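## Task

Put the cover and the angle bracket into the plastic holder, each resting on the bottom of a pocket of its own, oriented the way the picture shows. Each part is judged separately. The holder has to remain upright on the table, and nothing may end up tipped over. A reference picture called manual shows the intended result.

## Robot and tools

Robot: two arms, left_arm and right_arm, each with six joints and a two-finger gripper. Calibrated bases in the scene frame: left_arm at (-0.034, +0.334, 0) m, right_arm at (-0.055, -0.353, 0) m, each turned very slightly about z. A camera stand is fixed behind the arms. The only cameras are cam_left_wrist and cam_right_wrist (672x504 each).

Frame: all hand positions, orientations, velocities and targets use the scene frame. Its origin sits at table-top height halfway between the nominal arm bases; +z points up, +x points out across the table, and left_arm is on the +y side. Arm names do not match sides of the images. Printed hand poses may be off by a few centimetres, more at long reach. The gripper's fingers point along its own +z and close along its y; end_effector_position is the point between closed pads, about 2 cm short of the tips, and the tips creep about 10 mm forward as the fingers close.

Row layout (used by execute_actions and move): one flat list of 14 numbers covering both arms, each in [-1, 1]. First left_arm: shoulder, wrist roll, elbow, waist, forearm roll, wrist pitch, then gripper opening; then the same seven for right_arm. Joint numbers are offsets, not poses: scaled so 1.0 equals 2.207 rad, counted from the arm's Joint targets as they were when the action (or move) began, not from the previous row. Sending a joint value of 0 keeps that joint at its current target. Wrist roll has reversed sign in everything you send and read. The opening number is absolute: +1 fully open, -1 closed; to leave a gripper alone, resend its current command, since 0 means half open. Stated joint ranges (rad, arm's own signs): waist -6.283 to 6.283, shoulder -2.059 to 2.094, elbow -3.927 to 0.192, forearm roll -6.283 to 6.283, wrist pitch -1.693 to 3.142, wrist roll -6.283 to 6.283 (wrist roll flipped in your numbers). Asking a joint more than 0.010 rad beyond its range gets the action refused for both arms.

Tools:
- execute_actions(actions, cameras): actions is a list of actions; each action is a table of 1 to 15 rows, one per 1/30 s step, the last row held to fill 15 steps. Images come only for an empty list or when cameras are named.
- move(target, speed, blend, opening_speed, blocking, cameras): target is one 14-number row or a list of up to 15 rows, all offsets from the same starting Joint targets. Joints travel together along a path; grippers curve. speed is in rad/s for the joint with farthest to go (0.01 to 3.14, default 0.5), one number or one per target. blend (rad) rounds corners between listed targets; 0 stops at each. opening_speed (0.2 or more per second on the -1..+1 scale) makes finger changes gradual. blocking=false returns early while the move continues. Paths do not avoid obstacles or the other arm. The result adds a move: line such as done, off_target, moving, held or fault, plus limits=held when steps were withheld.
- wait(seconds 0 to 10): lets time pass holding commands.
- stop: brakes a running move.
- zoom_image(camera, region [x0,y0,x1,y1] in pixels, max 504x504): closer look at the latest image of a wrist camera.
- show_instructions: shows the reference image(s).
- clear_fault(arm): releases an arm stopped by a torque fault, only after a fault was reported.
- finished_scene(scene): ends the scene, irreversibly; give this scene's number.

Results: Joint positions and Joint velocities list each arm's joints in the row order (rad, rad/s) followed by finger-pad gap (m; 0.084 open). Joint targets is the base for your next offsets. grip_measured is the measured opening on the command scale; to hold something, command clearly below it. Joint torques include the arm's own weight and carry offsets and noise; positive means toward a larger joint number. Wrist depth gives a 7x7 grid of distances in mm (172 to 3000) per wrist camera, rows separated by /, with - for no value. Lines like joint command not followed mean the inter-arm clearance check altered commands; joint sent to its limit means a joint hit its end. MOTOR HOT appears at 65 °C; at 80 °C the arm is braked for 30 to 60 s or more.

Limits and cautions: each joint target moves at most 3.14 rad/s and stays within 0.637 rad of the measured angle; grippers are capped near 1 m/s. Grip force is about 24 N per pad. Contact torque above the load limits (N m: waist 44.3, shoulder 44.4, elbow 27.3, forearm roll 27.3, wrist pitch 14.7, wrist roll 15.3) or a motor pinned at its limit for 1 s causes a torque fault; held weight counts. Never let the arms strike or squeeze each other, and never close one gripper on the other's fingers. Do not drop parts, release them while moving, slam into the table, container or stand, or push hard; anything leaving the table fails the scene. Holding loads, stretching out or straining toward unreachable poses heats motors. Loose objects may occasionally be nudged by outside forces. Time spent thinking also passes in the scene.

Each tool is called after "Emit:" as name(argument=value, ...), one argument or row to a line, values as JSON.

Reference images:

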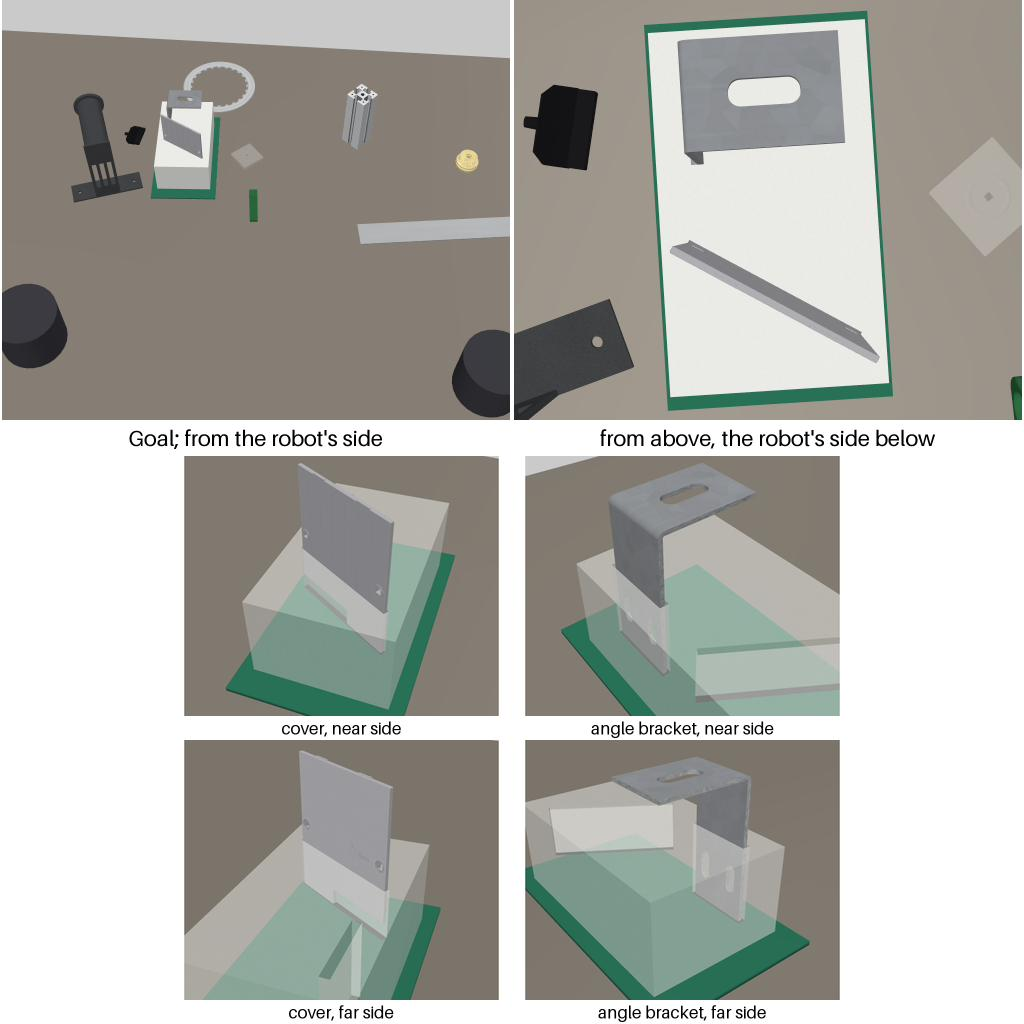

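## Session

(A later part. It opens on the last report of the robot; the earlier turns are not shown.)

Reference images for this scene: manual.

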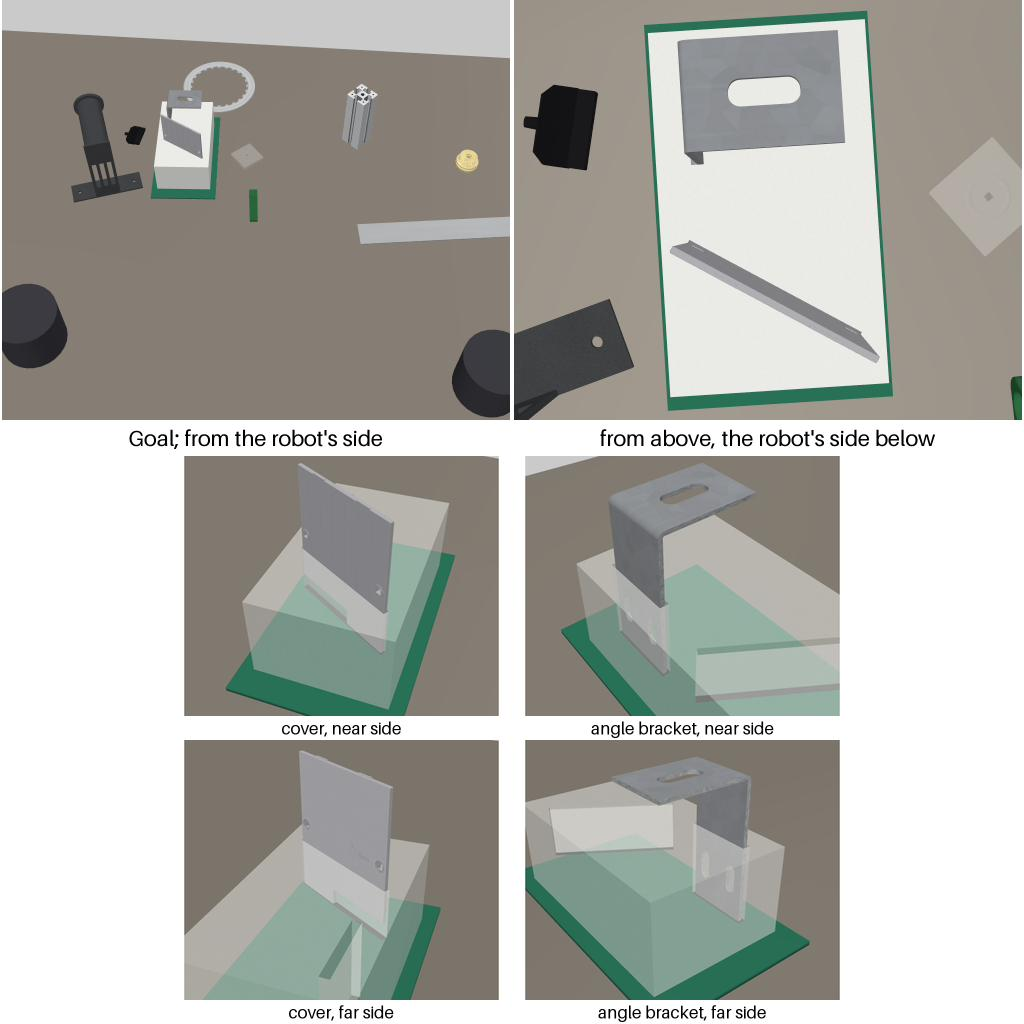

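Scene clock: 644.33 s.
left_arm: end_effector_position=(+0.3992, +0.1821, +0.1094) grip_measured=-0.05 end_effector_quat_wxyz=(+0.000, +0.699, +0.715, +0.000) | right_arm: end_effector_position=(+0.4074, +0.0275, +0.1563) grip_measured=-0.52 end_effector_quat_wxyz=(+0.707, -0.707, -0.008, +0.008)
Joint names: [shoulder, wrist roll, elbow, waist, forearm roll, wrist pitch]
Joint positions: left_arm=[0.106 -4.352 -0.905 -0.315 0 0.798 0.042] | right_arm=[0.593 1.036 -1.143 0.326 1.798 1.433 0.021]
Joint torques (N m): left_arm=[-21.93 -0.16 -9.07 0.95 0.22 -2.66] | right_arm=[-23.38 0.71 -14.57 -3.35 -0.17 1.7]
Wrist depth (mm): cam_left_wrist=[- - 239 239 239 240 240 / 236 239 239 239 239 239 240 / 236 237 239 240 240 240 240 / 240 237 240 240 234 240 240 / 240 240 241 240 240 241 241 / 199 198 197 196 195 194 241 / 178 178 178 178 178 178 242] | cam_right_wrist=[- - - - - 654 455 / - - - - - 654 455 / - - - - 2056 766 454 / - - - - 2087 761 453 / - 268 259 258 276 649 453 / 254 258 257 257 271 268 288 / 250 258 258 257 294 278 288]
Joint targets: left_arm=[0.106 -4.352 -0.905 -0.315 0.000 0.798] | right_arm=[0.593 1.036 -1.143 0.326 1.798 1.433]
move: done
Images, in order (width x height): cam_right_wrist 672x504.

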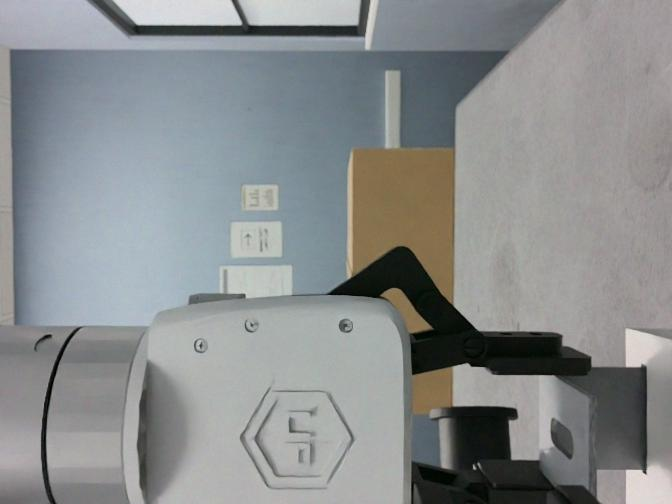

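Emit:
move(
  target=[0.00075, 0, 0.00054, 0, 0, -0.00129, -1.0, 0, 0, 0, 0, 0, 0, -0.5],
  speed=0.02,
  cameras=[],
)

Emit:
move(
  target=[0.00075, 0, 0.00054, 0, 0, -0.00129, -1.0, 0, 0, 0, 0, 0, 0, -0.5],
  speed=0.02,
  cameras=[],
)

Emit:
move(
  target=[0.00075, 0, 0.00054, 0, 0, -0.00129, -1.0, 0, 0, 0, 0, 0, 0, -0.5],
  speed=0.02,
  cameras=[],
)

Scene clock: 653.50 s.
left_arm: end_effector_position=(+0.3992, +0.1821, +0.1085) grip_measured=-0.05 end_effector_quat_wxyz=(+0.000, +0.699, +0.715, +0.000) | right_arm: end_effector_position=(+0.4074, +0.0275, +0.1563) grip_measured=-0.52 end_effector_quat_wxyz=(+0.707, -0.707, -0.008, +0.008)
Joint names: [shoulder, wrist roll, elbow, waist, forearm roll, wrist pitch]
Joint positions: left_arm=[0.107 -4.352 -0.903 -0.315 0 0.795 0.042] | right_arm=[0.593 1.036 -1.143 0.326 1.798 1.433 0.021]
Joint torques (N m): left_arm=[-16.31 -0.19 -7.04 0.7 0.19 -2.49] | right_arm=[-23.18 0.39 -14.51 -3.51 -0.04 1.57]
Wrist depth (mm): cam_left_wrist=[- - 238 239 238 238 239 / 235 238 238 238 238 239 239 / 235 235 239 239 239 239 240 / 239 236 239 240 233 240 240 / 239 239 240 240 240 240 241 / 199 198 197 195 194 194 241 / 177 177 177 178 178 178 241] | cam_right_wrist=[- - - - - 655 455 / - - - - - 652 455 / - - - - 2087 765 454 / - - - - 2093 760 453 / - 268 259 259 276 650 453 / 254 258 257 257 271 268 288 / 250 258 258 258 294 276 288]
Joint targets: left_arm=[0.108 -4.352 -0.903 -0.315 0.000 0.795] | right_arm=[0.593 1.036 -1.143 0.326 1.798 1.433]
move: done
No camera images: "cameras" was empty.

Scene clock: 654.20 s.
left_arm: end_effector_position=(+0.3992, +0.1821, +0.1075) grip_measured=-0.05 end_effector_quat_wxyz=(+0.000, +0.699, +0.715, +0.000) | right_arm: end_effector_position=(+0.4074, +0.0275, +0.1563) grip_measured=-0.52 end_effector_quat_wxyz=(+0.707, -0.707, -0.008, +0.008)
Joint names: [shoulder, wrist roll, elbow, waist, forearm roll, wrist pitch]
Joint positions: left_arm=[0.109 -4.352 -0.902 -0.315 0 0.792 0.042] | right_arm=[0.593 1.036 -1.143 0.326 1.798 1.433 0.021]
Joint torques (N m): left_arm=[-6.9 -0.16 -3.05 0.46 0.01 -0.77] | right_arm=[-23.55 0.51 -14.61 -3.31 -0.04 1.61]
Wrist depth (mm): cam_left_wrist=[- - 237 237 238 238 238 / 234 237 238 238 238 239 239 / 235 236 238 238 239 238 239 / 238 236 239 238 233 239 239 / 239 239 239 239 239 239 240 / 198 197 196 194 193 193 240 / 176 177 176 177 177 177 241] | cam_right_wrist=[- - - - - 656 455 / - - - - - 653 454 / - - - - 2056 761 453 / - - - - 2087 762 452 / - 268 259 258 275 651 453 / 254 258 258 257 271 268 288 / 250 258 258 258 294 272 287]
Joint targets: left_arm=[0.109 -4.352 -0.902 -0.315 0.000 0.792] | right_arm=[0.593 1.036 -1.143 0.326 1.798 1.433]
move: done
No camera images: "cameras" was empty.

Scene clock: 654.90 s.
left_arm: end_effector_position=(+0.3991, +0.1822, +0.1065) grip_measured=-0.05 end_effector_quat_wxyz=(+0.000, +0.699, +0.715, +0.000) | right_arm: end_effector_position=(+0.4074, +0.0275, +0.1563) grip_measured=-0.52 end_effector_quat_wxyz=(+0.707, -0.707, -0.008, +0.008)
Joint names: [shoulder, wrist roll, elbow, waist, forearm roll, wrist pitch]
Joint positions: left_arm=[0.111 -4.352 -0.901 -0.315 0 0.79 0.042] | right_arm=[0.593 1.036 -1.143 0.326 1.798 1.433 0.021]
Joint torques (N m): left_arm=[-2.03 -0.38 -0.39 0.91 0.02 0.04] | right_arm=[-23.24 0.48 -14.51 -3.11 -0.28 1.59]
Wrist depth (mm): cam_left_wrist=[- - 237 237 237 237 237 / 233 237 237 237 238 238 238 / 233 237 237 237 238 238 239 / 237 234 238 238 233 238 239 / 238 238 239 238 239 239 239 / 197 196 195 194 193 192 240 / 176 176 176 176 176 177 240] | cam_right_wrist=[- - - - - 653 455 / - - - - - 655 455 / - - - - 2087 762 453 / - - - - 2087 763 454 / - 264 259 259 276 649 453 / 254 258 257 257 271 268 288 / 250 258 258 258 294 272 288]
Joint targets: left_arm=[0.111 -4.352 -0.901 -0.315 0.000 0.790] | right_arm=[0.593 1.036 -1.143 0.326 1.798 1.433]
move: done
No camera images: "cameras" was empty.

Emit:
move(
  target=[
    [-0.0015,0,-0.00108,0,0,0.00257,-1.0,0,0,0,0,0,0,-0.5],
    [-0.0015,0,-0.00108,0,0,0.00257,0.33,0,0,0,0,0,0,-0.5],
  ],
  speed=0.1,
  opening_speed=0.8,
  cameras=["cam_left_wrist"],
)

Scene clock: 705.43 s.
left_arm: end_effector_position=(+0.3992, +0.1821, +0.1084) grip_measured=+0.32 end_effector_quat_wxyz=(+0.000, +0.699, +0.715, +0.000) | right_arm: end_effector_position=(+0.4074, +0.0275, +0.1563) grip_measured=-0.52 end_effector_quat_wxyz=(+0.707, -0.707, -0.008, +0.008)
Joint names: [shoulder, wrist roll, elbow, waist, forearm roll, wrist pitch]
Joint positions: left_arm=[0.107 -4.352 -0.903 -0.315 0 0.795 0.058] | right_arm=[0.593 1.036 -1.143 0.326 1.798 1.433 0.021]
Joint torques (N m): left_arm=[-24.87 -0.35 -9.3 0.91 0.06 -2.19] | right_arm=[-23.2 0.37 -14.79 -3.27 0.24 1.71]
Wrist depth (mm): cam_left_wrist=[- - 238 238 238 238 238 / 235 238 238 238 238 239 239 / 235 235 239 239 239 239 239 / 239 235 239 240 233 240 240 / 239 239 239 240 240 240 240 / 199 198 197 196 195 195 241 / 177 177 177 177 177 177 241] | cam_right_wrist=[- - - - - 655 455 / - - - - - 656 454 / - - - - 2080 762 454 / - - - 2087 2080 760 454 / - 269 259 258 271 567 453 / 254 258 258 257 408 650 285 / 250 258 258 258 392 282 285]
Joint targets: left_arm=[0.108 -4.352 -0.903 -0.315 0.000 0.795] | right_arm=[0.593 1.036 -1.143 0.326 1.798 1.433]
move: done
Images, in order (width x height): cam_left_wrist 672x504.

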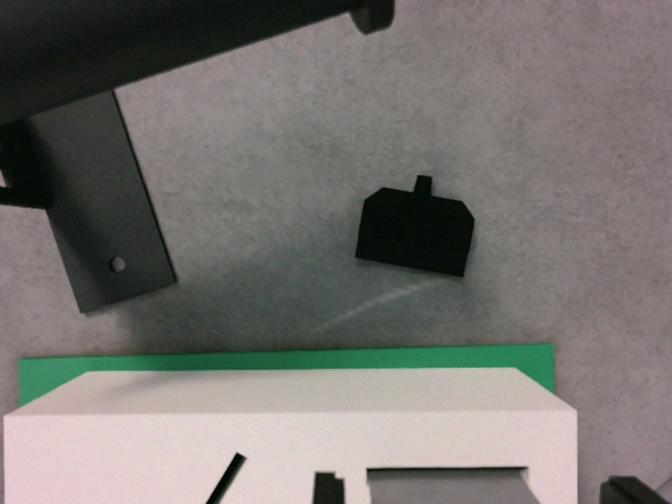

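Emit:
move(
  target=[
    [-0.0343,0,-0.024,0,0,0.0582,0.33,-0.1133,0,0,0,0,0,-0.5],
    [-0.0598,0,-0.0585,0,0,0.1178,0.33,-0.1535,-0.5027,-0.0396,-0.1581,-0.8147,-0.207,-0.024],
  ],
  speed=[0.25, 0.9],
  blend=[0.02, 0],
  opening_speed=1.0,
  cameras=["all"],
)

Scene clock: 739.33 s.
left_arm: end_effector_position=(+0.3997, +0.1820, +0.2005) grip_measured=+0.32 end_effector_quat_wxyz=(+0.001, +0.699, +0.715, +0.000) | right_arm: end_effector_position=(+0.4704, -0.3841, +0.1501) grip_measured=-0.04 end_effector_quat_wxyz=(+0.000, +0.998, -0.067, +0.000)
Joint names: [shoulder, wrist roll, elbow, waist, forearm roll, wrist pitch]
Joint positions: left_arm=[-0.024 -4.352 -1.033 -0.315 0 1.055 0.058] | right_arm=[0.254 -0.073 -1.231 -0.023 0 0.976 0.042]
Joint torques (N m): left_arm=[-25.71 -0.23 -10.86 0.92 -0.07 -1.21] | right_arm=[-21.56 -0.52 -20.51 -3.91 -2.04 -2.26]
Wrist depth (mm): cam_left_wrist=[328 206 203 207 329 330 329 / 203 204 210 329 331 330 331 / 209 327 329 331 331 331 331 / 330 327 331 331 330 331 332 / 331 330 328 331 331 331 332 / 332 269 269 269 269 332 333 / 331 269 269 270 228 331 333] | cam_right_wrist=[280 280 280 279 279 279 279 / 281 280 280 280 280 280 279 / 281 281 281 281 280 280 279 / 281 281 281 281 280 280 280 / 281 281 281 281 281 281 280 / 282 282 282 281 278 281 281 / 283 282 281 279 279 281 281]
Joint targets: left_arm=[-0.024 -4.352 -1.033 -0.315 0.000 1.055] | right_arm=[0.254 -0.073 -1.231 -0.023 0.000 0.976]
move: done

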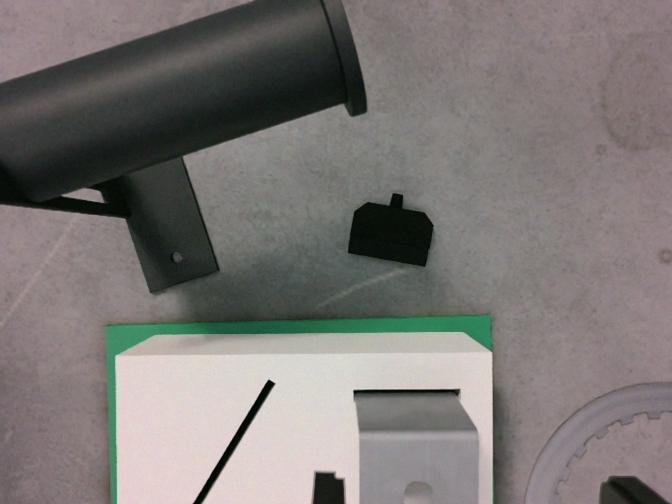

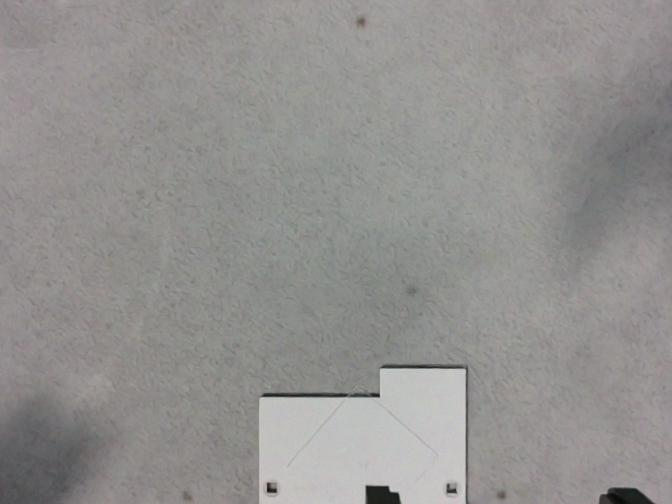

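Emit:
zoom_image(
  camera="cam_right_wrist",
  region=[240, 340, 500, 504],
)

Scaled by 1.938 from the camera's 672x504 image, which has a finer 960x720 frame.

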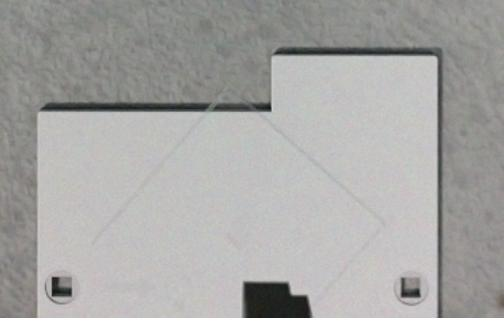

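Emit:
move(
  target=[
    [0.0925,0.9515,0.1356,0.1237,-0.7369,0.2182,0.0,0.0985,-0.001,-0.0003,0.001,0,-0.0982,-0.02],
    [0.0925,0.9515,0.1356,0.1237,-0.7369,0.2182,0.0,0.1227,-0.001,0.0021,0.001,0,-0.1248,-0.02],
  ],
  speed=[0.9, 0.05],
  blend=[0, 0],
  cameras=["cam_right_wrist"],
)

Scene clock: 857.13 s.
left_arm: end_effector_position=(+0.3549, +0.0600, +0.2221) grip_measured=-0.01 end_effector_quat_wxyz=(+0.577, +0.577, -0.409, +0.409) | right_arm: end_effector_position=(+0.5144, -0.3855, +0.0459) grip_measured=-0.03 end_effector_quat_wxyz=(+0.000, +0.997, -0.067, +0.030)
Joint names: [shoulder, wrist roll, elbow, waist, forearm roll, wrist pitch]
Joint positions: left_arm=[0.18 -2.252 -0.733 -0.042 -1.626 1.537 0.044] | right_arm=[0.52 -0.076 -1.28 -0.021 0 0.701 0.043]
Joint torques (N m): left_arm=[-19.86 0.63 -7.27 1.73 -0.96 2.16] | right_arm=[-21.56 0.04 -19.08 0.27 -0.47 -1.07]
Motor temperatures (°C): left_arm=[32 33 38 31 30 33] | right_arm=[30 33 42 32 32 32]
Wrist depth (mm): cam_left_wrist=[1996 1985 1985 2002 1951 1974 458 / 1985 2008 1996 1979 568 519 476 / 1996 1985 532 528 608 1996 1991 / 1974 548 541 2008 1991 1985 1996 / 2038 525 2002 2020 1996 2014 2002 / 729 535 1991 2008 1979 2020 2002 / 570 592 728 1974 2026 2020 2002] | cam_right_wrist=[183 183 183 183 182 182 182 / 183 182 182 182 182 181 181 / 182 181 181 181 181 180 180 / 181 180 180 180 180 179 179 / 180 180 179 179 179 179 179 / 179 179 178 178 178 178 178 / 178 178 178 177 177 177 177]
Joint targets: left_arm=[0.180 -2.252 -0.733 -0.042 -1.626 1.537] | right_arm=[0.520 -0.076 -1.280 -0.021 0.000 0.701]
Tool commands: left_gripper/opening=+0.0 right_gripper/opening=-0.02
TORQUE FAULT: the external load on the elbow of the right arm reached its load limit, and that arm stopped. The contact can be on any part of that arm beyond that joint, not only on its tool. A torque fault puts only its own arm into a fault stop. That arm's remaining commands of this call were not run. The hold on the elbow of that arm was moved back by the arm itself, up to 3 degrees, as the stop began. That arm is still stopped at the end of this call. While its stop runs, that arm, its gripper or tool too, takes no new command.
CLEAR FAULT: the right arm stays stopped (state 4) until you call clear_fault(arm="right_arm").
End effector pose when the fault began: right_arm: position (+0.4906, -0.3841, +0.0262), quat_wxyz (+0.000, +0.998, -0.067, +0.003)
Joint positions when the fault began: right_arm=[0.52 -0.076 -1.228 -0.021 0 0.701 0.043]
move: fault (right_arm); right_arm: the elbow is farthest, 0.054 rad from its target
Images, in order (width x height): cam_right_wrist 672x504.

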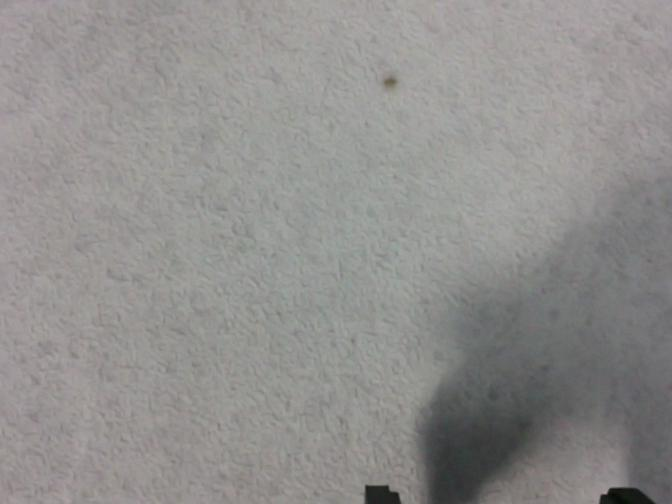

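Emit:
clear_fault(
  arm="right_arm",
)

Emit:
move(
  target=[0,0.5591,0,0,0,0,0.0,-0.1224,0,0.0224,0,0,0.1246,-0.02],
  speed=0.6,
  cameras=["all"],
)

Scene clock: 901.87 s.
left_arm: end_effector_position=(+0.3549, +0.0600, +0.2221) grip_measured=-0.01 end_effector_quat_wxyz=(+0.577, +0.577, -0.409, +0.409) | right_arm: end_effector_position=(+0.5144, -0.3855, +0.0459) grip_measured=-0.03 end_effector_quat_wxyz=(+0.000, +0.997, -0.067, +0.030)
Joint names: [shoulder, wrist roll, elbow, waist, forearm roll, wrist pitch]
Joint positions: left_arm=[0.18 -2.252 -0.733 -0.042 -1.626 1.537 0.044] | right_arm=[0.52 -0.076 -1.28 -0.021 0 0.701 0.043]
Joint torques (N m): left_arm=[-20.42 -0.03 -7.75 1.92 -0.68 1.61] | right_arm=[-21.31 0.07 -18.96 0.1 -0.45 -1.1]
Wrist depth (mm): cam_left_wrist=[1979 1974 1991 2002 1979 1979 457 / 1974 1979 1985 1991 571 519 474 / 1996 1996 533 527 605 2002 2026 / 1985 546 538 2014 1996 1996 2002 / 2008 526 1996 2014 1979 2002 1991 / 724 538 2020 2014 1996 2014 2026 / 571 592 727 1991 2026 2026 2002] | cam_right_wrist=[184 183 183 183 182 182 182 / 183 182 182 182 182 181 181 / 182 181 181 181 181 180 180 / 181 180 180 180 180 179 179 / 180 180 179 179 179 179 178 / 179 179 178 178 178 178 178 / 178 178 178 178 177 177 177]
Joint targets: left_arm=[0.180 -2.252 -0.733 -0.042 -1.626 1.537] | right_arm=[0.520 -0.076 -1.280 -0.021 0.000 0.701]
Tool commands: left_gripper/opening=+0.0 right_gripper/opening=-0.02
TORQUE FAULT, CONTINUED: the right arm's stop, for the torque fault of the elbow that an earlier result reported, is over. The call counts as one of the actions that you can send in this scene. The hold on the elbow of that arm was moved back by the arm itself, up to 3 degrees, as the stop began. That arm's target is now where it stood when the stop ended, not its last command. That arm keeps its grip as last carried out and accepts commands again: back off and push less far.
CLEAR FAULT: your call cleared the right arm's torque fault. If a joint's load stays at its limit, that arm stops again at once.

Scene clock: 904.43 s.
left_arm: end_effector_position=(+0.3549, +0.0600, +0.2221) grip_measured=-0.01 end_effector_quat_wxyz=(+0.707, +0.707, +0.000, +0.000) | right_arm: end_effector_position=(+0.4710, -0.3830, +0.1521) grip_measured=-0.03 end_effector_quat_wxyz=(+0.000, +0.998, -0.067, +0.002)
Joint names: [shoulder, wrist roll, elbow, waist, forearm roll, wrist pitch]
Joint positions: left_arm=[0.18 -1.018 -0.733 -0.042 -1.626 1.537 0.044] | right_arm=[0.25 -0.076 -1.231 -0.021 0 0.976 0.043]
Joint torques (N m): left_arm=[-20.6 0.61 -7.84 1.7 -0.68 1.79] | right_arm=[-21.68 0.08 -18.81 0.43 -0.41 -0.93]
Wrist depth (mm): cam_left_wrist=[437 652 1996 1962 1996 1979 2020 / 438 659 2008 1985 2020 1979 1985 / 378 582 1962 537 528 534 2014 / 328 339 2002 2008 2014 532 524 / 444 671 1991 2002 1996 629 621 / 447 671 2014 2032 2014 2020 574 / 448 773 2020 2038 2008 2032 556] | cam_right_wrist=[283 283 282 282 282 282 282 / 283 283 283 283 282 282 282 / 284 283 283 283 282 282 282 / 284 284 283 283 283 282 282 / 284 284 284 283 283 283 283 / 284 284 284 283 281 283 282 / 284 284 283 281 280 283 283]
Joint targets: left_arm=[0.180 -1.018 -0.733 -0.042 -1.626 1.537] | right_arm=[0.250 -0.076 -1.231 -0.021 0.000 0.976]
move: done

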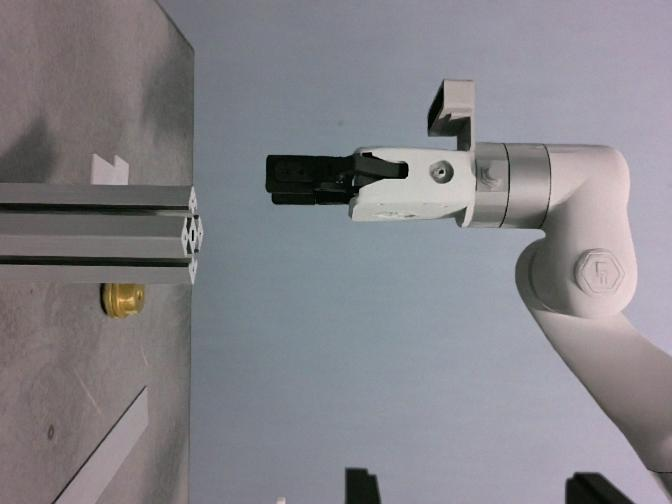

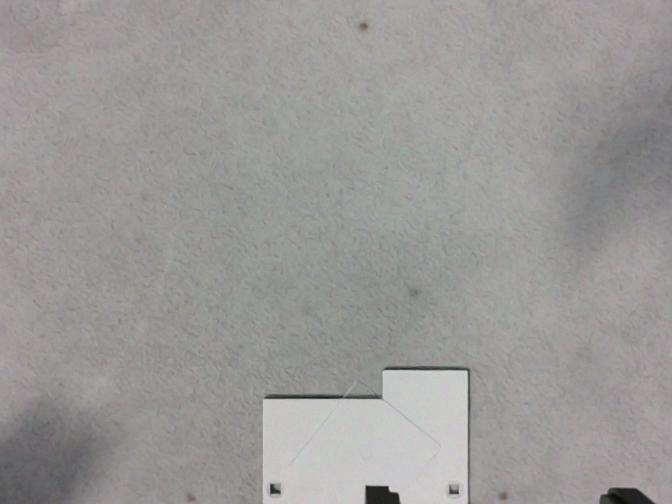

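Emit:
zoom_image(
  camera="cam_right_wrist",
  region=[340, 440, 672, 504],
)

Scaled by 1.518 from the camera's 672x504 image, which has a finer 960x720 frame.

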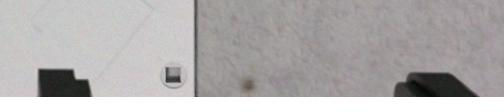

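Emit:
move(
  target=[0,0,0,0,0,0,-0.29,0.1178,0.0005,-0.0047,-0.0005,0,-0.1108,-0.02],
  speed=0.25,
  cameras=["cam_right_wrist"],
)

Scene clock: 960.57 s.
left_arm: end_effector_position=(+0.3549, +0.0600, +0.2221) grip_measured=-0.31 end_effector_quat_wxyz=(+0.707, +0.707, +0.000, +0.000) | right_arm: end_effector_position=(+0.4917, -0.3848, +0.0345) grip_measured=-0.03 end_effector_quat_wxyz=(+0.000, +0.998, -0.067, +0.000)
Joint names: [shoulder, wrist roll, elbow, waist, forearm roll, wrist pitch]
Joint positions: left_arm=[0.18 -1.018 -0.733 -0.042 -1.626 1.537 0.031] | right_arm=[0.51 -0.075 -1.241 -0.022 0 0.731 0.043]
Joint torques (N m): left_arm=[-20.61 0.48 -7.84 1.05 -0.74 1.61] | right_arm=[-20.98 1.06 -18.44 -3.31 -0.36 -2.25]
Wrist depth (mm): cam_left_wrist=[437 657 1974 1991 1974 1946 1979 / 440 586 1996 1996 1962 1979 2026 / 378 521 574 535 535 2008 2008 / 328 340 1979 1991 513 2020 2026 / 446 671 1996 2008 632 598 1991 / 446 674 2008 2020 2002 555 527 / 448 677 2020 2026 2014 2032 527] | cam_right_wrist=[- - - - - - - / - - - - - - - / - - - - - - - / - - - - - - - / - - - - - - - / - - - - - - - / - - - - - - -]
Joint targets: left_arm=[0.180 -1.018 -0.733 -0.042 -1.626 1.537] | right_arm=[0.510 -0.075 -1.241 -0.022 0.000 0.731]
move: done
Images, in order (width x height): cam_right_wrist 672x504.

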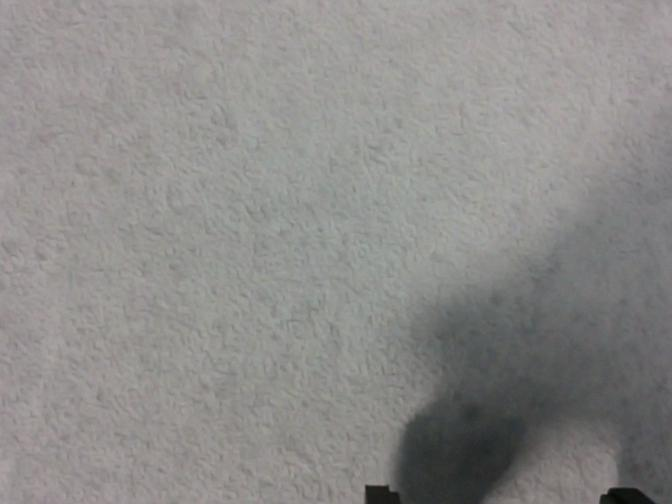

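Emit:
move(
  target=[0,0,0,0,0,0,-0.29,0.0041,0,0.0004,0,0,-0.0045,-0.02],
  speed=0.05,
)

Emit:
move(
  target=[0,0,0,0,0,0,-0.29,0.00182,0,0.00018,0,0,-0.002,-0.02],
  speed=0.03,
)

Emit:
move(
  target=[0,0,0,0,0,0,-0.29,0.00137,0,0.00013,0,0,-0.0015,-0.02],
  speed=0.03,
)

Scene clock: 964.67 s.
left_arm: end_effector_position=(+0.3549, +0.0600, +0.2221) grip_measured=-0.31 end_effector_quat_wxyz=(+0.707, +0.707, +0.000, +0.000) | right_arm: end_effector_position=(+0.4916, -0.3848, +0.0300) grip_measured=-0.03 end_effector_quat_wxyz=(+0.000, +0.998, -0.067, +0.000)
Joint names: [shoulder, wrist roll, elbow, waist, forearm roll, wrist pitch]
Joint positions: left_arm=[0.18 -1.018 -0.733 -0.042 -1.626 1.537 0.031] | right_arm=[0.519 -0.075 -1.24 -0.022 0 0.721 0.043]
Joint torques (N m): left_arm=[-20.36 0.38 -7.59 0.85 -0.79 1.67] | right_arm=[-20.94 1.08 -16.82 -3.72 -0.33 -2.17]
Wrist depth (mm): cam_left_wrist=[437 654 1991 1974 2002 1996 1991 / 438 586 2020 2008 2008 1979 1974 / 378 520 538 535 532 1996 1974 / 328 340 1996 1979 516 2002 2002 / 443 671 2014 1996 625 597 2020 / 446 677 1996 2008 1991 550 524 / 446 677 2014 2020 2020 2002 524] | cam_right_wrist=[- - - - - - - / - - - - - - - / - - - - - - - / - - - - - - - / - - - - - - - / - - - - - - - / - - - - - - -]
Joint targets: left_arm=[0.180 -1.018 -0.733 -0.042 -1.626 1.537] | right_arm=[0.519 -0.075 -1.240 -0.022 0.000 0.721]
move: done

Scene clock: 965.37 s.
left_arm: end_effector_position=(+0.3549, +0.0600, +0.2221) grip_measured=-0.31 end_effector_quat_wxyz=(+0.707, +0.707, +0.000, +0.000) | right_arm: end_effector_position=(+0.4918, -0.3848, +0.0281) grip_measured=-0.03 end_effector_quat_wxyz=(+0.000, +0.998, -0.067, +0.000)
Joint names: [shoulder, wrist roll, elbow, waist, forearm roll, wrist pitch]
Joint positions: left_arm=[0.18 -1.018 -0.733 -0.042 -1.626 1.537 0.031] | right_arm=[0.523 -0.075 -1.24 -0.022 0 0.717 0.043]
Joint torques (N m): left_arm=[-20.71 0.32 -7.85 0.65 -0.73 1.68] | right_arm=[-13.39 1.05 -7.73 -2.63 -0.34 0.56]
Wrist depth (mm): cam_left_wrist=[437 652 1974 1991 2002 2026 1991 / 439 585 1974 1991 1991 1991 1996 / 377 519 538 537 534 2008 2002 / 328 340 2002 2020 516 2008 2008 / 444 668 2014 1991 629 593 1979 / 447 674 2014 2020 1996 548 525 / 447 677 1996 2014 1996 2008 524] | cam_right_wrist=[- - - - - - - / - - - - - - - / - - - - - - - / - - - - - - - / - - - - - - - / - - - - - - - / - - - - - - -]
Joint targets: left_arm=[0.180 -1.018 -0.733 -0.042 -1.626 1.537] | right_arm=[0.523 -0.075 -1.240 -0.022 0.000 0.717]
move: done

Scene clock: 966.07 s.
left_arm: end_effector_position=(+0.3549, +0.0600, +0.2221) grip_measured=-0.31 end_effector_quat_wxyz=(+0.707, +0.707, +0.000, +0.000) | right_arm: end_effector_position=(+0.4917, -0.3848, +0.0266) grip_measured=-0.03 end_effector_quat_wxyz=(+0.000, +0.998, -0.067, +0.000)
Joint names: [shoulder, wrist roll, elbow, waist, forearm roll, wrist pitch]
Joint positions: left_arm=[0.18 -1.018 -0.733 -0.042 -1.626 1.537 0.031] | right_arm=[0.526 -0.075 -1.24 -0.022 0 0.713 0.043]
Joint torques (N m): left_arm=[-20.66 0.39 -7.64 0.41 -0.72 1.79] | right_arm=[-4.95 1.01 -0.87 -0.93 -0.27 0.75]
Wrist depth (mm): cam_left_wrist=[438 655 1991 1974 2002 2002 1968 / 438 584 1985 1996 2020 2002 1974 / 377 519 544 535 533 1985 1979 / 328 340 1996 1985 515 2008 2002 / 443 672 1996 2008 627 593 2008 / 445 676 2038 2014 2026 553 526 / 448 676 1996 2002 2002 2032 522] | cam_right_wrist=[- - - - - - - / - - - - - - - / - - - - - - - / - - - - - - - / - - - - - - - / - - - - - - - / - - - - - - -]
Joint targets: left_arm=[0.180 -1.018 -0.733 -0.042 -1.626 1.537] | right_arm=[0.526 -0.075 -1.239 -0.022 0.000 0.713]
move: done

Emit:
move(
  target=[
    [0,0,0,0,0,0,-0.29,-0.0027,0,-0.0003,0,0,0.0029,-0.02],
    [0,0,0,0,0,0,-0.29,-0.0027,0,-0.0003,0,0,0.0029,-0.3],
  ],
  speed=0.05,
  opening_speed=0.5,
  cameras=["cam_right_wrist"],
)

Scene clock: 977.77 s.
left_arm: end_effector_position=(+0.3549, +0.0600, +0.2221) grip_measured=-0.31 end_effector_quat_wxyz=(+0.707, +0.707, +0.000, +0.000) | right_arm: end_effector_position=(+0.4917, -0.3848, +0.0294) grip_measured=-0.32 end_effector_quat_wxyz=(+0.000, +0.998, -0.067, +0.000)
Joint names: [shoulder, wrist roll, elbow, waist, forearm roll, wrist pitch]
Joint positions: left_arm=[0.18 -1.018 -0.733 -0.042 -1.626 1.537 0.031] | right_arm=[0.52 -0.075 -1.24 -0.022 0 0.72 0.03]
Joint torques (N m): left_arm=[-20.64 0.09 -7.56 -0.68 -0.88 1.71] | right_arm=[-23.49 0.99 -17.85 2.54 -0.38 -2.13]
Wrist depth (mm): cam_left_wrist=[437 655 1991 1957 1962 1979 1996 / 438 661 1968 1996 1979 2002 2008 / 377 522 540 537 535 1991 1996 / 329 339 2014 2020 512 2002 1996 / 443 671 1979 2020 631 595 1996 / 446 677 2008 2032 2020 549 527 / 448 675 1991 2032 2008 2032 524] | cam_right_wrist=[- - - - - - - / - - - - - - - / - - - - - - - / - - - - - - - / - - - - - - - / - - - - - - - / - - - - - - -]
Joint targets: left_arm=[0.180 -1.018 -0.733 -0.042 -1.626 1.537] | right_arm=[0.520 -0.075 -1.240 -0.022 0.000 0.720]
move: done
Images, in order (width x height): cam_right_wrist 672x504.

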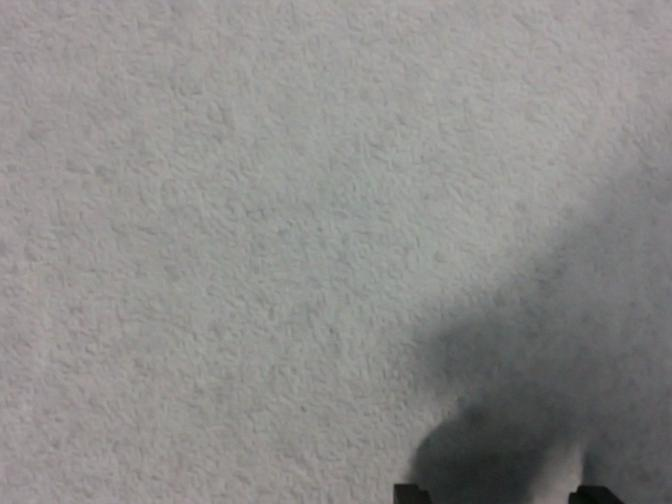

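Emit:
wait(
  seconds=0,
  cameras=["cam_left_wrist"],
)

Emit:
zoom_image(
  camera="cam_left_wrist",
  region=[60, 100, 260, 250],
)

Scene clock: 985.77 s.
left_arm: end_effector_position=(+0.3549, +0.0600, +0.2221) grip_measured=-0.31 end_effector_quat_wxyz=(+0.707, +0.707, +0.000, +0.000) | right_arm: end_effector_position=(+0.4917, -0.3848, +0.0294) grip_measured=-0.32 end_effector_quat_wxyz=(+0.000, +0.998, -0.067, +0.000)
Joint names: [shoulder, wrist roll, elbow, waist, forearm roll, wrist pitch]
Joint positions: left_arm=[0.18 -1.018 -0.733 -0.042 -1.626 1.537 0.031] | right_arm=[0.52 -0.075 -1.24 -0.022 0 0.72 0.03]
Joint torques (N m): left_arm=[-21.05 -0.02 -7.59 -0.95 -0.91 1.66] | right_arm=[-22.46 1.01 -17.07 2.42 -0.63 -2.21]
Wrist depth (mm): cam_left_wrist=[437 652 1962 1996 1974 1962 1985 / 439 659 1968 2008 1991 1985 1991 / 378 520 542 537 532 2002 1979 / 328 339 2008 1991 515 2002 1979 / 443 669 2008 2002 627 595 2008 / 448 673 2032 1991 2002 551 524 / 447 676 2008 2032 2008 2026 523] | cam_right_wrist=[- - - - - - - / - - - - - - - / - - - - - - - / - - - - - - - / - - - - - - - / - - - - - - - / - - - - - - -]
Joint targets: left_arm=[0.180 -1.018 -0.733 -0.042 -1.626 1.537] | right_arm=[0.520 -0.075 -1.240 -0.022 0.000 0.720]
Tool commands: left_gripper/opening=-0.29 right_gripper/opening=-0.3
Images, in order (width x height): cam_left_wrist 672x504.

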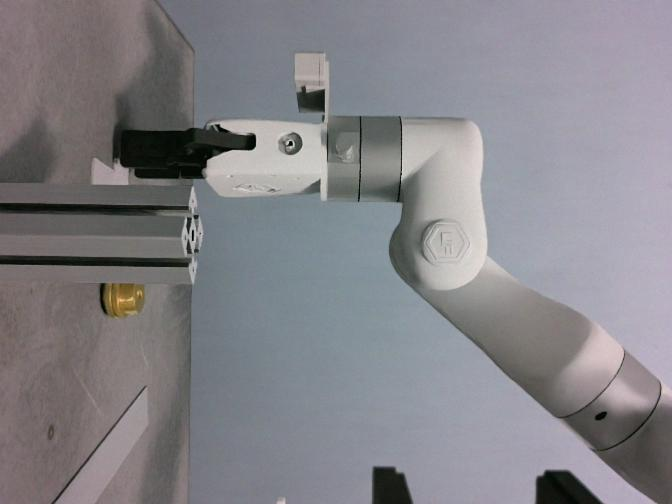

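Scaled by 2.520 from the camera's 672x504 image, which has a finer 960x720 frame.

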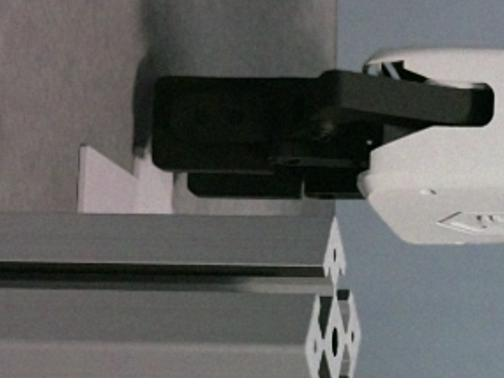

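Emit:
wait(
  seconds=0,
  cameras=["cam_right_wrist"],
)

Emit:
zoom_image(
  camera="cam_right_wrist",
  region=[240, 304, 540, 504],
)

Scene clock: 1038.23 s.
left_arm: end_effector_position=(+0.3549, +0.0600, +0.2221) grip_measured=-0.31 end_effector_quat_wxyz=(+0.707, +0.707, +0.000, +0.000) | right_arm: end_effector_position=(+0.4917, -0.3848, +0.0294) grip_measured=-0.32 end_effector_quat_wxyz=(+0.000, +0.998, -0.067, +0.000)
Joint names: [shoulder, wrist roll, elbow, waist, forearm roll, wrist pitch]
Joint positions: left_arm=[0.18 -1.018 -0.733 -0.042 -1.626 1.537 0.031] | right_arm=[0.52 -0.075 -1.24 -0.022 0 0.72 0.03]
Joint torques (N m): left_arm=[-20.71 0.05 -7.73 -0.99 -1.02 1.72] | right_arm=[-22.04 1.02 -17.24 2.57 -0.54 -2.13]
Wrist depth (mm): cam_left_wrist=[436 653 1968 1991 1985 1974 1979 / 439 656 1985 1996 1962 1968 1996 / 378 520 539 537 532 1979 2002 / 329 339 1985 2014 514 2032 2002 / 443 671 1996 2014 633 596 2008 / 446 672 2002 2008 1996 548 525 / 448 677 2020 2002 2014 2014 524] | cam_right_wrist=[- - - - - - - / - - - - - - - / - - - - - - - / - - - - - - - / - - - - - - - / - - - - - - - / - - - - - - -]
Joint targets: left_arm=[0.180 -1.018 -0.733 -0.042 -1.626 1.537] | right_arm=[0.520 -0.075 -1.240 -0.022 0.000 0.720]
Tool commands: left_gripper/opening=-0.29 right_gripper/opening=-0.3
Images, in order (width x height): cam_right_wrist 672x504.

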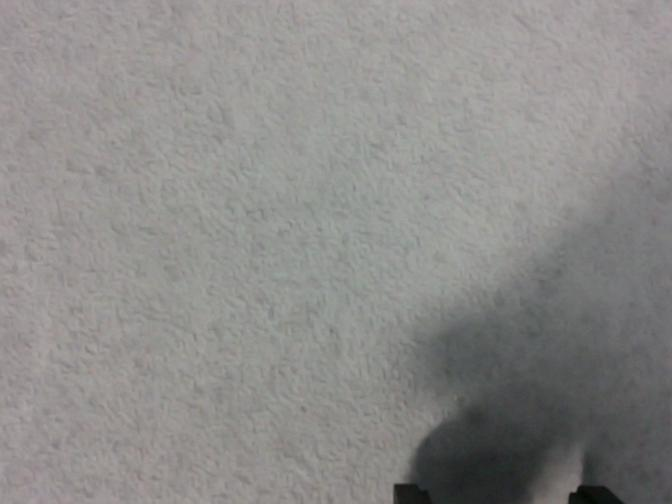

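Scaled by 1.680 from the camera's 672x504 image, which has a finer 960x720 frame.

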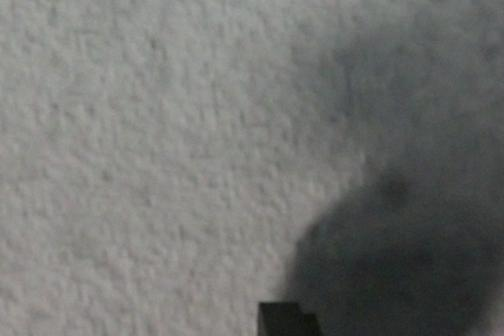

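Emit:
move(
  target=[
    [0,0,0,0,0,0,-0.29,-0.0275,0,-0.0027,0,0,0.0302,-0.3],
    [0,0,0,0,0,0,-0.29,-0.2663,-0.009,0.1168,0.009,0,0.1496,-0.3],
  ],
  speed=0.5,
  blend=[0.02, 0],
  cameras=["cam_right_wrist"],
)

Emit:
zoom_image(
  camera="cam_right_wrist",
  region=[220, 200, 524, 504],
)

Scene clock: 1048.87 s.
left_arm: end_effector_position=(+0.3549, +0.0600, +0.2221) grip_measured=-0.31 end_effector_quat_wxyz=(+0.707, +0.707, +0.000, +0.000) | right_arm: end_effector_position=(+0.3901, -0.3699, +0.1997) grip_measured=-0.32 end_effector_quat_wxyz=(+0.000, +0.998, -0.067, +0.000)
Joint names: [shoulder, wrist roll, elbow, waist, forearm roll, wrist pitch]
Joint positions: left_arm=[0.18 -1.018 -0.733 -0.042 -1.626 1.537 0.031] | right_arm=[-0.068 -0.094 -0.982 -0.002 0 1.05 0.03]
Joint torques (N m): left_arm=[-20.69 0.03 -7.67 -1.09 -1.24 1.66] | right_arm=[-16.63 -1.1 -19 4.31 -0.83 -1.04]
Wrist depth (mm): cam_left_wrist=[436 657 1951 1985 2014 1962 1991 / 437 657 1991 2002 1974 1985 1996 / 377 579 2002 1991 2014 1979 1974 / 328 340 2008 2002 514 528 532 / 445 668 2014 2002 2020 533 524 / 446 675 1996 1985 2014 2020 509 / 448 674 2008 1991 2002 2032 607] | cam_right_wrist=[330 330 330 330 330 329 329 / 331 331 330 330 329 330 329 / 331 331 331 330 330 330 329 / 331 331 331 328 328 330 330 / 332 331 331 328 328 331 331 / 333 332 332 329 329 331 331 / 333 333 332 332 332 332 332]
Joint targets: left_arm=[0.180 -1.018 -0.733 -0.042 -1.626 1.537] | right_arm=[-0.068 -0.094 -0.982 -0.002 0.000 1.050]
move: done
Images, in order (width x height): cam_right_wrist 672x504.

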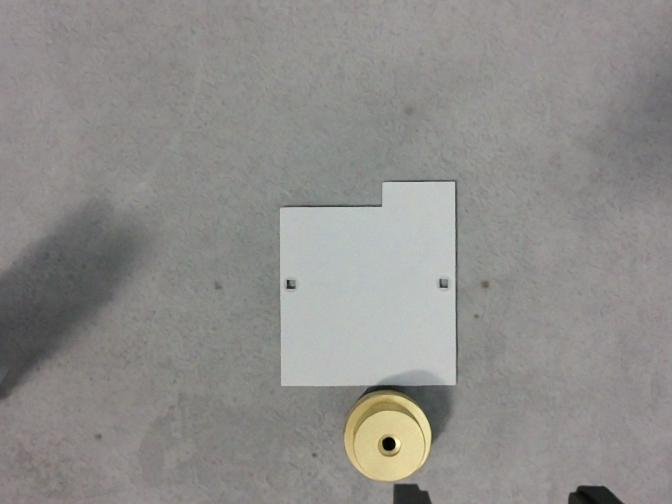

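Scaled by 1.658 from the camera's 672x504 image, which has a finer 960x720 frame.

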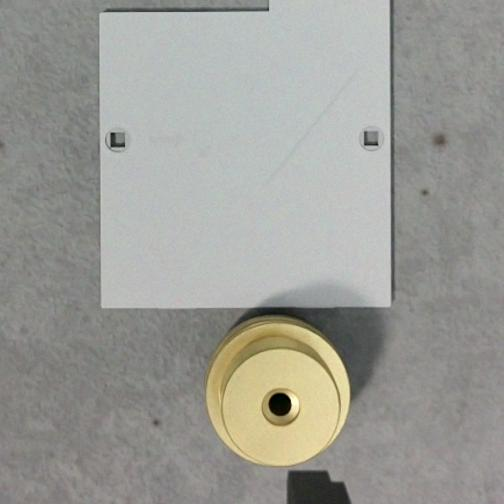

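Emit:
move(
  target=[
    [0,0,0,0,0,0,-0.29,0.1848,-0.3165,-0.0512,0.0141,0,-0.1336,0.38],
    [0,0,0,0,0,0,-0.29,0.228,-0.3165,-0.0449,0.0141,0,-0.1831,0.38],
  ],
  speed=[0.5, 0.06],
  blend=[0, 0],
  cameras=["cam_left_wrist"],
)

Emit:
zoom_image(
  camera="cam_left_wrist",
  region=[60, 100, 260, 250],
)

Scene clock: 1093.30 s.
left_arm: end_effector_position=(+0.3549, +0.0600, +0.2221) grip_measured=-0.31 end_effector_quat_wxyz=(+0.707, +0.707, +0.000, +0.000) | right_arm: end_effector_position=(+0.4572, -0.3566, +0.0240) grip_measured=+0.37 end_effector_quat_wxyz=(+0.000, +0.921, -0.390, +0.000)
Joint names: [shoulder, wrist roll, elbow, waist, forearm roll, wrist pitch]
Joint positions: left_arm=[0.18 -1.018 -0.733 -0.042 -1.626 1.537 0.031] | right_arm=[0.435 -0.793 -1.081 0.029 0 0.646 0.06]
Joint torques (N m): left_arm=[-21.16 0 -7.64 -1.11 -1.24 1.79] | right_arm=[-19.16 0.07 -16.02 4.4 -0.92 -2.25]
Wrist depth (mm): cam_left_wrist=[437 655 1991 1991 2008 1974 1985 / 439 656 1979 2026 1979 1996 1991 / 378 500 504 508 512 1974 1979 / 328 338 555 2020 501 1991 2014 / 444 670 2026 2014 497 597 2026 / 447 673 2008 1985 1991 546 513 / 447 676 1991 2008 2026 2008 505] | cam_right_wrist=[- - - - - - - / - - - - - - - / - - - - - - - / - - - - - - - / - - - - - - - / - - - - - - - / - - - - - - -]
Joint targets: left_arm=[0.180 -1.018 -0.733 -0.042 -1.626 1.537] | right_arm=[0.436 -0.793 -1.081 0.029 0.000 0.646]
move: done
Images, in order (width x height): cam_left_wrist 672x504.

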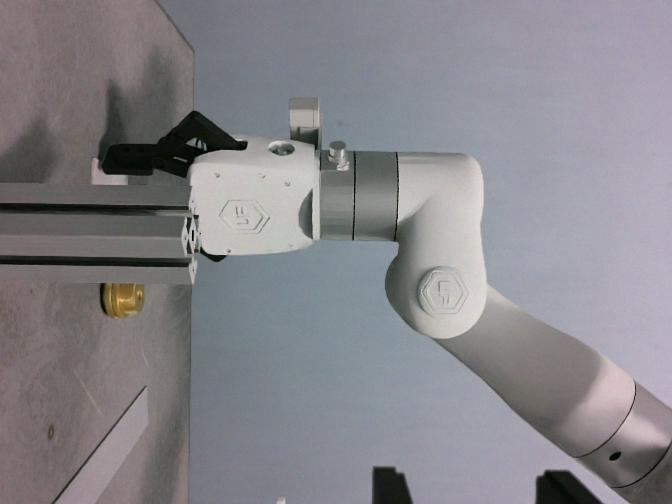

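Scaled by 2.520 from the camera's 672x504 image, which has a finer 960x720 frame.

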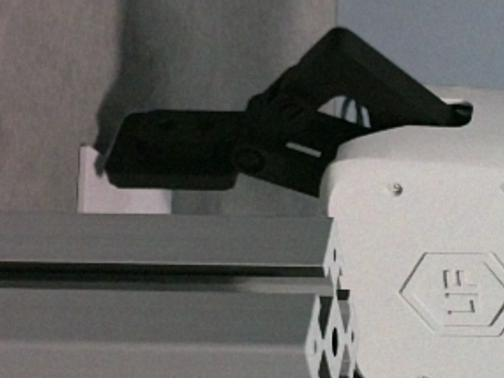

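Emit:
move(
  target=[0,0,0,0,0,0,-0.29,0,0,0,0,0,0,-0.35],
  speed=0.1,
  opening_speed=0.6,
)

Scene clock: 1096.30 s.
left_arm: end_effector_position=(+0.3549, +0.0600, +0.2221) grip_measured=-0.31 end_effector_quat_wxyz=(+0.707, +0.707, +0.000, +0.000) | right_arm: end_effector_position=(+0.4572, -0.3566, +0.0240) grip_measured=-0.04 end_effector_quat_wxyz=(+0.000, +0.921, -0.390, +0.000)
Joint names: [shoulder, wrist roll, elbow, waist, forearm roll, wrist pitch]
Joint positions: left_arm=[0.18 -1.018 -0.733 -0.042 -1.626 1.537 0.031] | right_arm=[0.436 -0.793 -1.081 0.029 0 0.646 0.042]
Joint torques (N m): left_arm=[-21.14 -0.02 -7.58 -1.07 -1.2 1.82] | right_arm=[-19.21 0.73 -16.24 4.43 -0.96 -2.25]
Wrist depth (mm): cam_left_wrist=[437 655 1979 1985 1985 1974 2002 / 439 659 1996 2008 2002 1991 2008 / 378 343 504 509 512 1996 1996 / 328 338 556 2008 501 2002 2014 / 444 669 2020 2014 497 598 1991 / 446 676 2020 1996 2032 548 515 / 448 676 2032 2014 2026 2014 506] | cam_right_wrist=[- - - - - - - / - - - - - - - / - - - - - - - / - - - - - - - / - - - - - - - / - - - - - - - / - - - - - - -]
Joint targets: left_arm=[0.180 -1.018 -0.733 -0.042 -1.626 1.537] | right_arm=[0.436 -0.793 -1.081 0.029 0.000 0.646]
move: done

Emit:
move(
  target=[
    [0,0,0,0,0,0,-0.29,-0.0435,0,-0.0063,0,0,0.0494,-0.35],
    [0,0,0,0,0,0,-0.29,-0.0263,-0.0923,-0.0325,0.0926,0,0.0583,-0.35],
    [0,0,0,0,0,0,-0.29,0.0179,-0.0923,-0.0259,0.0926,0,0.0075,-0.35],
    [0,0,0,0,0,0,-0.29,0.0179,-0.0923,-0.0259,0.0926,0,0.0075,0.25],
  ],
  speed=[0.15, 0.3, 0.08, 0.1],
  blend=[0.02, 0.02, 0, 0],
  opening_speed=0.6,
)

Scene clock: 1108.27 s.
left_arm: end_effector_position=(+0.3549, +0.0600, +0.2221) grip_measured=-0.31 end_effector_quat_wxyz=(+0.707, +0.707, +0.000, +0.000) | right_arm: end_effector_position=(+0.4605, -0.2499, +0.0220) grip_measured=+0.24 end_effector_quat_wxyz=(+0.000, +0.921, -0.390, +0.000)
Joint names: [shoulder, wrist roll, elbow, waist, forearm roll, wrist pitch]
Joint positions: left_arm=[0.18 -1.018 -0.733 -0.042 -1.626 1.537 0.031] | right_arm=[0.475 -0.997 -1.139 0.234 0 0.662 0.054]
Joint torques (N m): left_arm=[-21.04 0.08 -7.28 -0.75 -1.38 1.77] | right_arm=[-19.76 -0.26 -16.07 4.2 -1.23 -2.14]
Wrist depth (mm): cam_left_wrist=[437 654 1985 2002 1979 1985 1968 / 406 391 408 1996 1991 2008 1996 / 377 343 407 403 401 2002 2014 / 328 337 451 1996 403 1996 1985 / 444 671 2020 2014 404 509 2014 / 444 673 2002 2014 2014 491 455 / 447 677 2008 1996 2032 1991 439] | cam_right_wrist=[- - - - - - - / - - - - - - - / - - - - - - - / - - - - - - - / - - - - - - - / - - - - - - - / - - - - - - -]
Joint targets: left_arm=[0.180 -1.018 -0.733 -0.042 -1.626 1.537] | right_arm=[0.475 -0.997 -1.139 0.234 0.000 0.662]
move: done

Emit:
move(
  target=[
    [0,0,0,0,0,0,-0.29,-0.044,0,-0.0062,0,0,0.0511,0.25],
    [0,0,0,0,0,0,-0.29,-0.1019,0.4173,-0.0417,-0.1155,0,0.1423,-0.02],
  ],
  speed=[0.3, 0.6],
  blend=[0, 0],
  cameras=["cam_right_wrist"],
)

Emit:
zoom_image(
  camera="cam_right_wrist",
  region=[240, 340, 500, 504],
)

Scene clock: 1116.97 s.
left_arm: end_effector_position=(+0.3549, +0.0600, +0.2221) grip_measured=-0.31 end_effector_quat_wxyz=(+0.707, +0.707, +0.000, +0.000) | right_arm: end_effector_position=(+0.4707, -0.3833, +0.1519) grip_measured=-0.03 end_effector_quat_wxyz=(+0.000, +0.998, -0.067, +0.002)
Joint names: [shoulder, wrist roll, elbow, waist, forearm roll, wrist pitch]
Joint positions: left_arm=[0.18 -1.018 -0.733 -0.042 -1.626 1.537 0.031] | right_arm=[0.25 -0.076 -1.231 -0.021 0 0.977 0.043]
Joint torques (N m): left_arm=[-21.79 -0.02 -7.49 -1.09 -1.27 1.83] | right_arm=[-21.63 0.7 -20.27 -3.61 -1.2 -1.16]
Wrist depth (mm): cam_left_wrist=[438 655 1996 2002 1991 1996 1979 / 438 657 1962 1979 2002 2014 2002 / 377 579 2002 537 528 533 1979 / 328 341 1985 1991 2032 533 527 / 443 673 2020 2002 2008 630 620 / 447 673 2014 1979 2008 1985 574 / 448 675 2008 2008 2056 1991 557] | cam_right_wrist=[282 283 282 282 281 281 281 / 283 282 283 282 282 282 281 / 283 283 283 283 282 282 281 / 284 283 283 283 283 282 282 / 284 284 283 283 283 282 282 / 284 284 283 283 281 283 283 / 284 284 284 281 281 283 283]
Joint targets: left_arm=[0.180 -1.018 -0.733 -0.042 -1.626 1.537] | right_arm=[0.250 -0.076 -1.231 -0.021 0.000 0.977]
move: done
Images, in order (width x height): cam_right_wrist 672x504.

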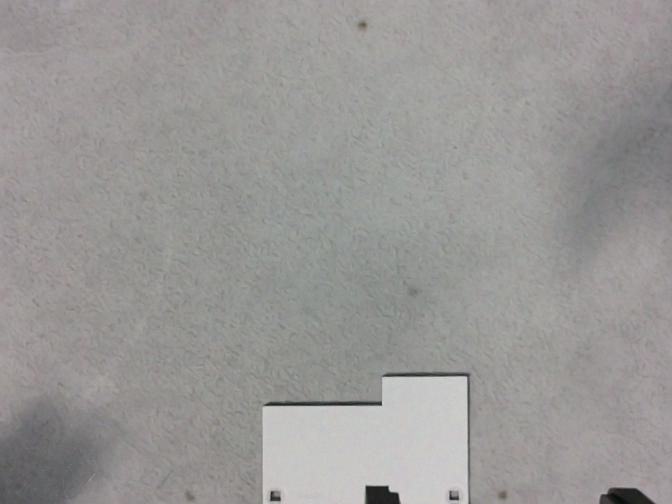

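Scaled by 1.938 from the camera's 672x504 image, which has a finer 960x720 frame.

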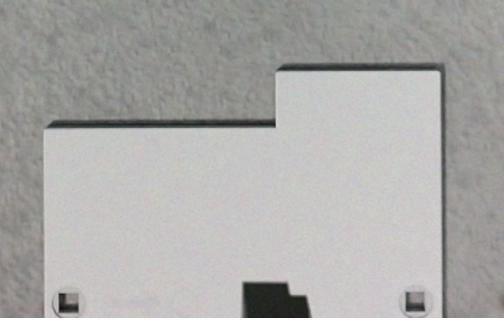

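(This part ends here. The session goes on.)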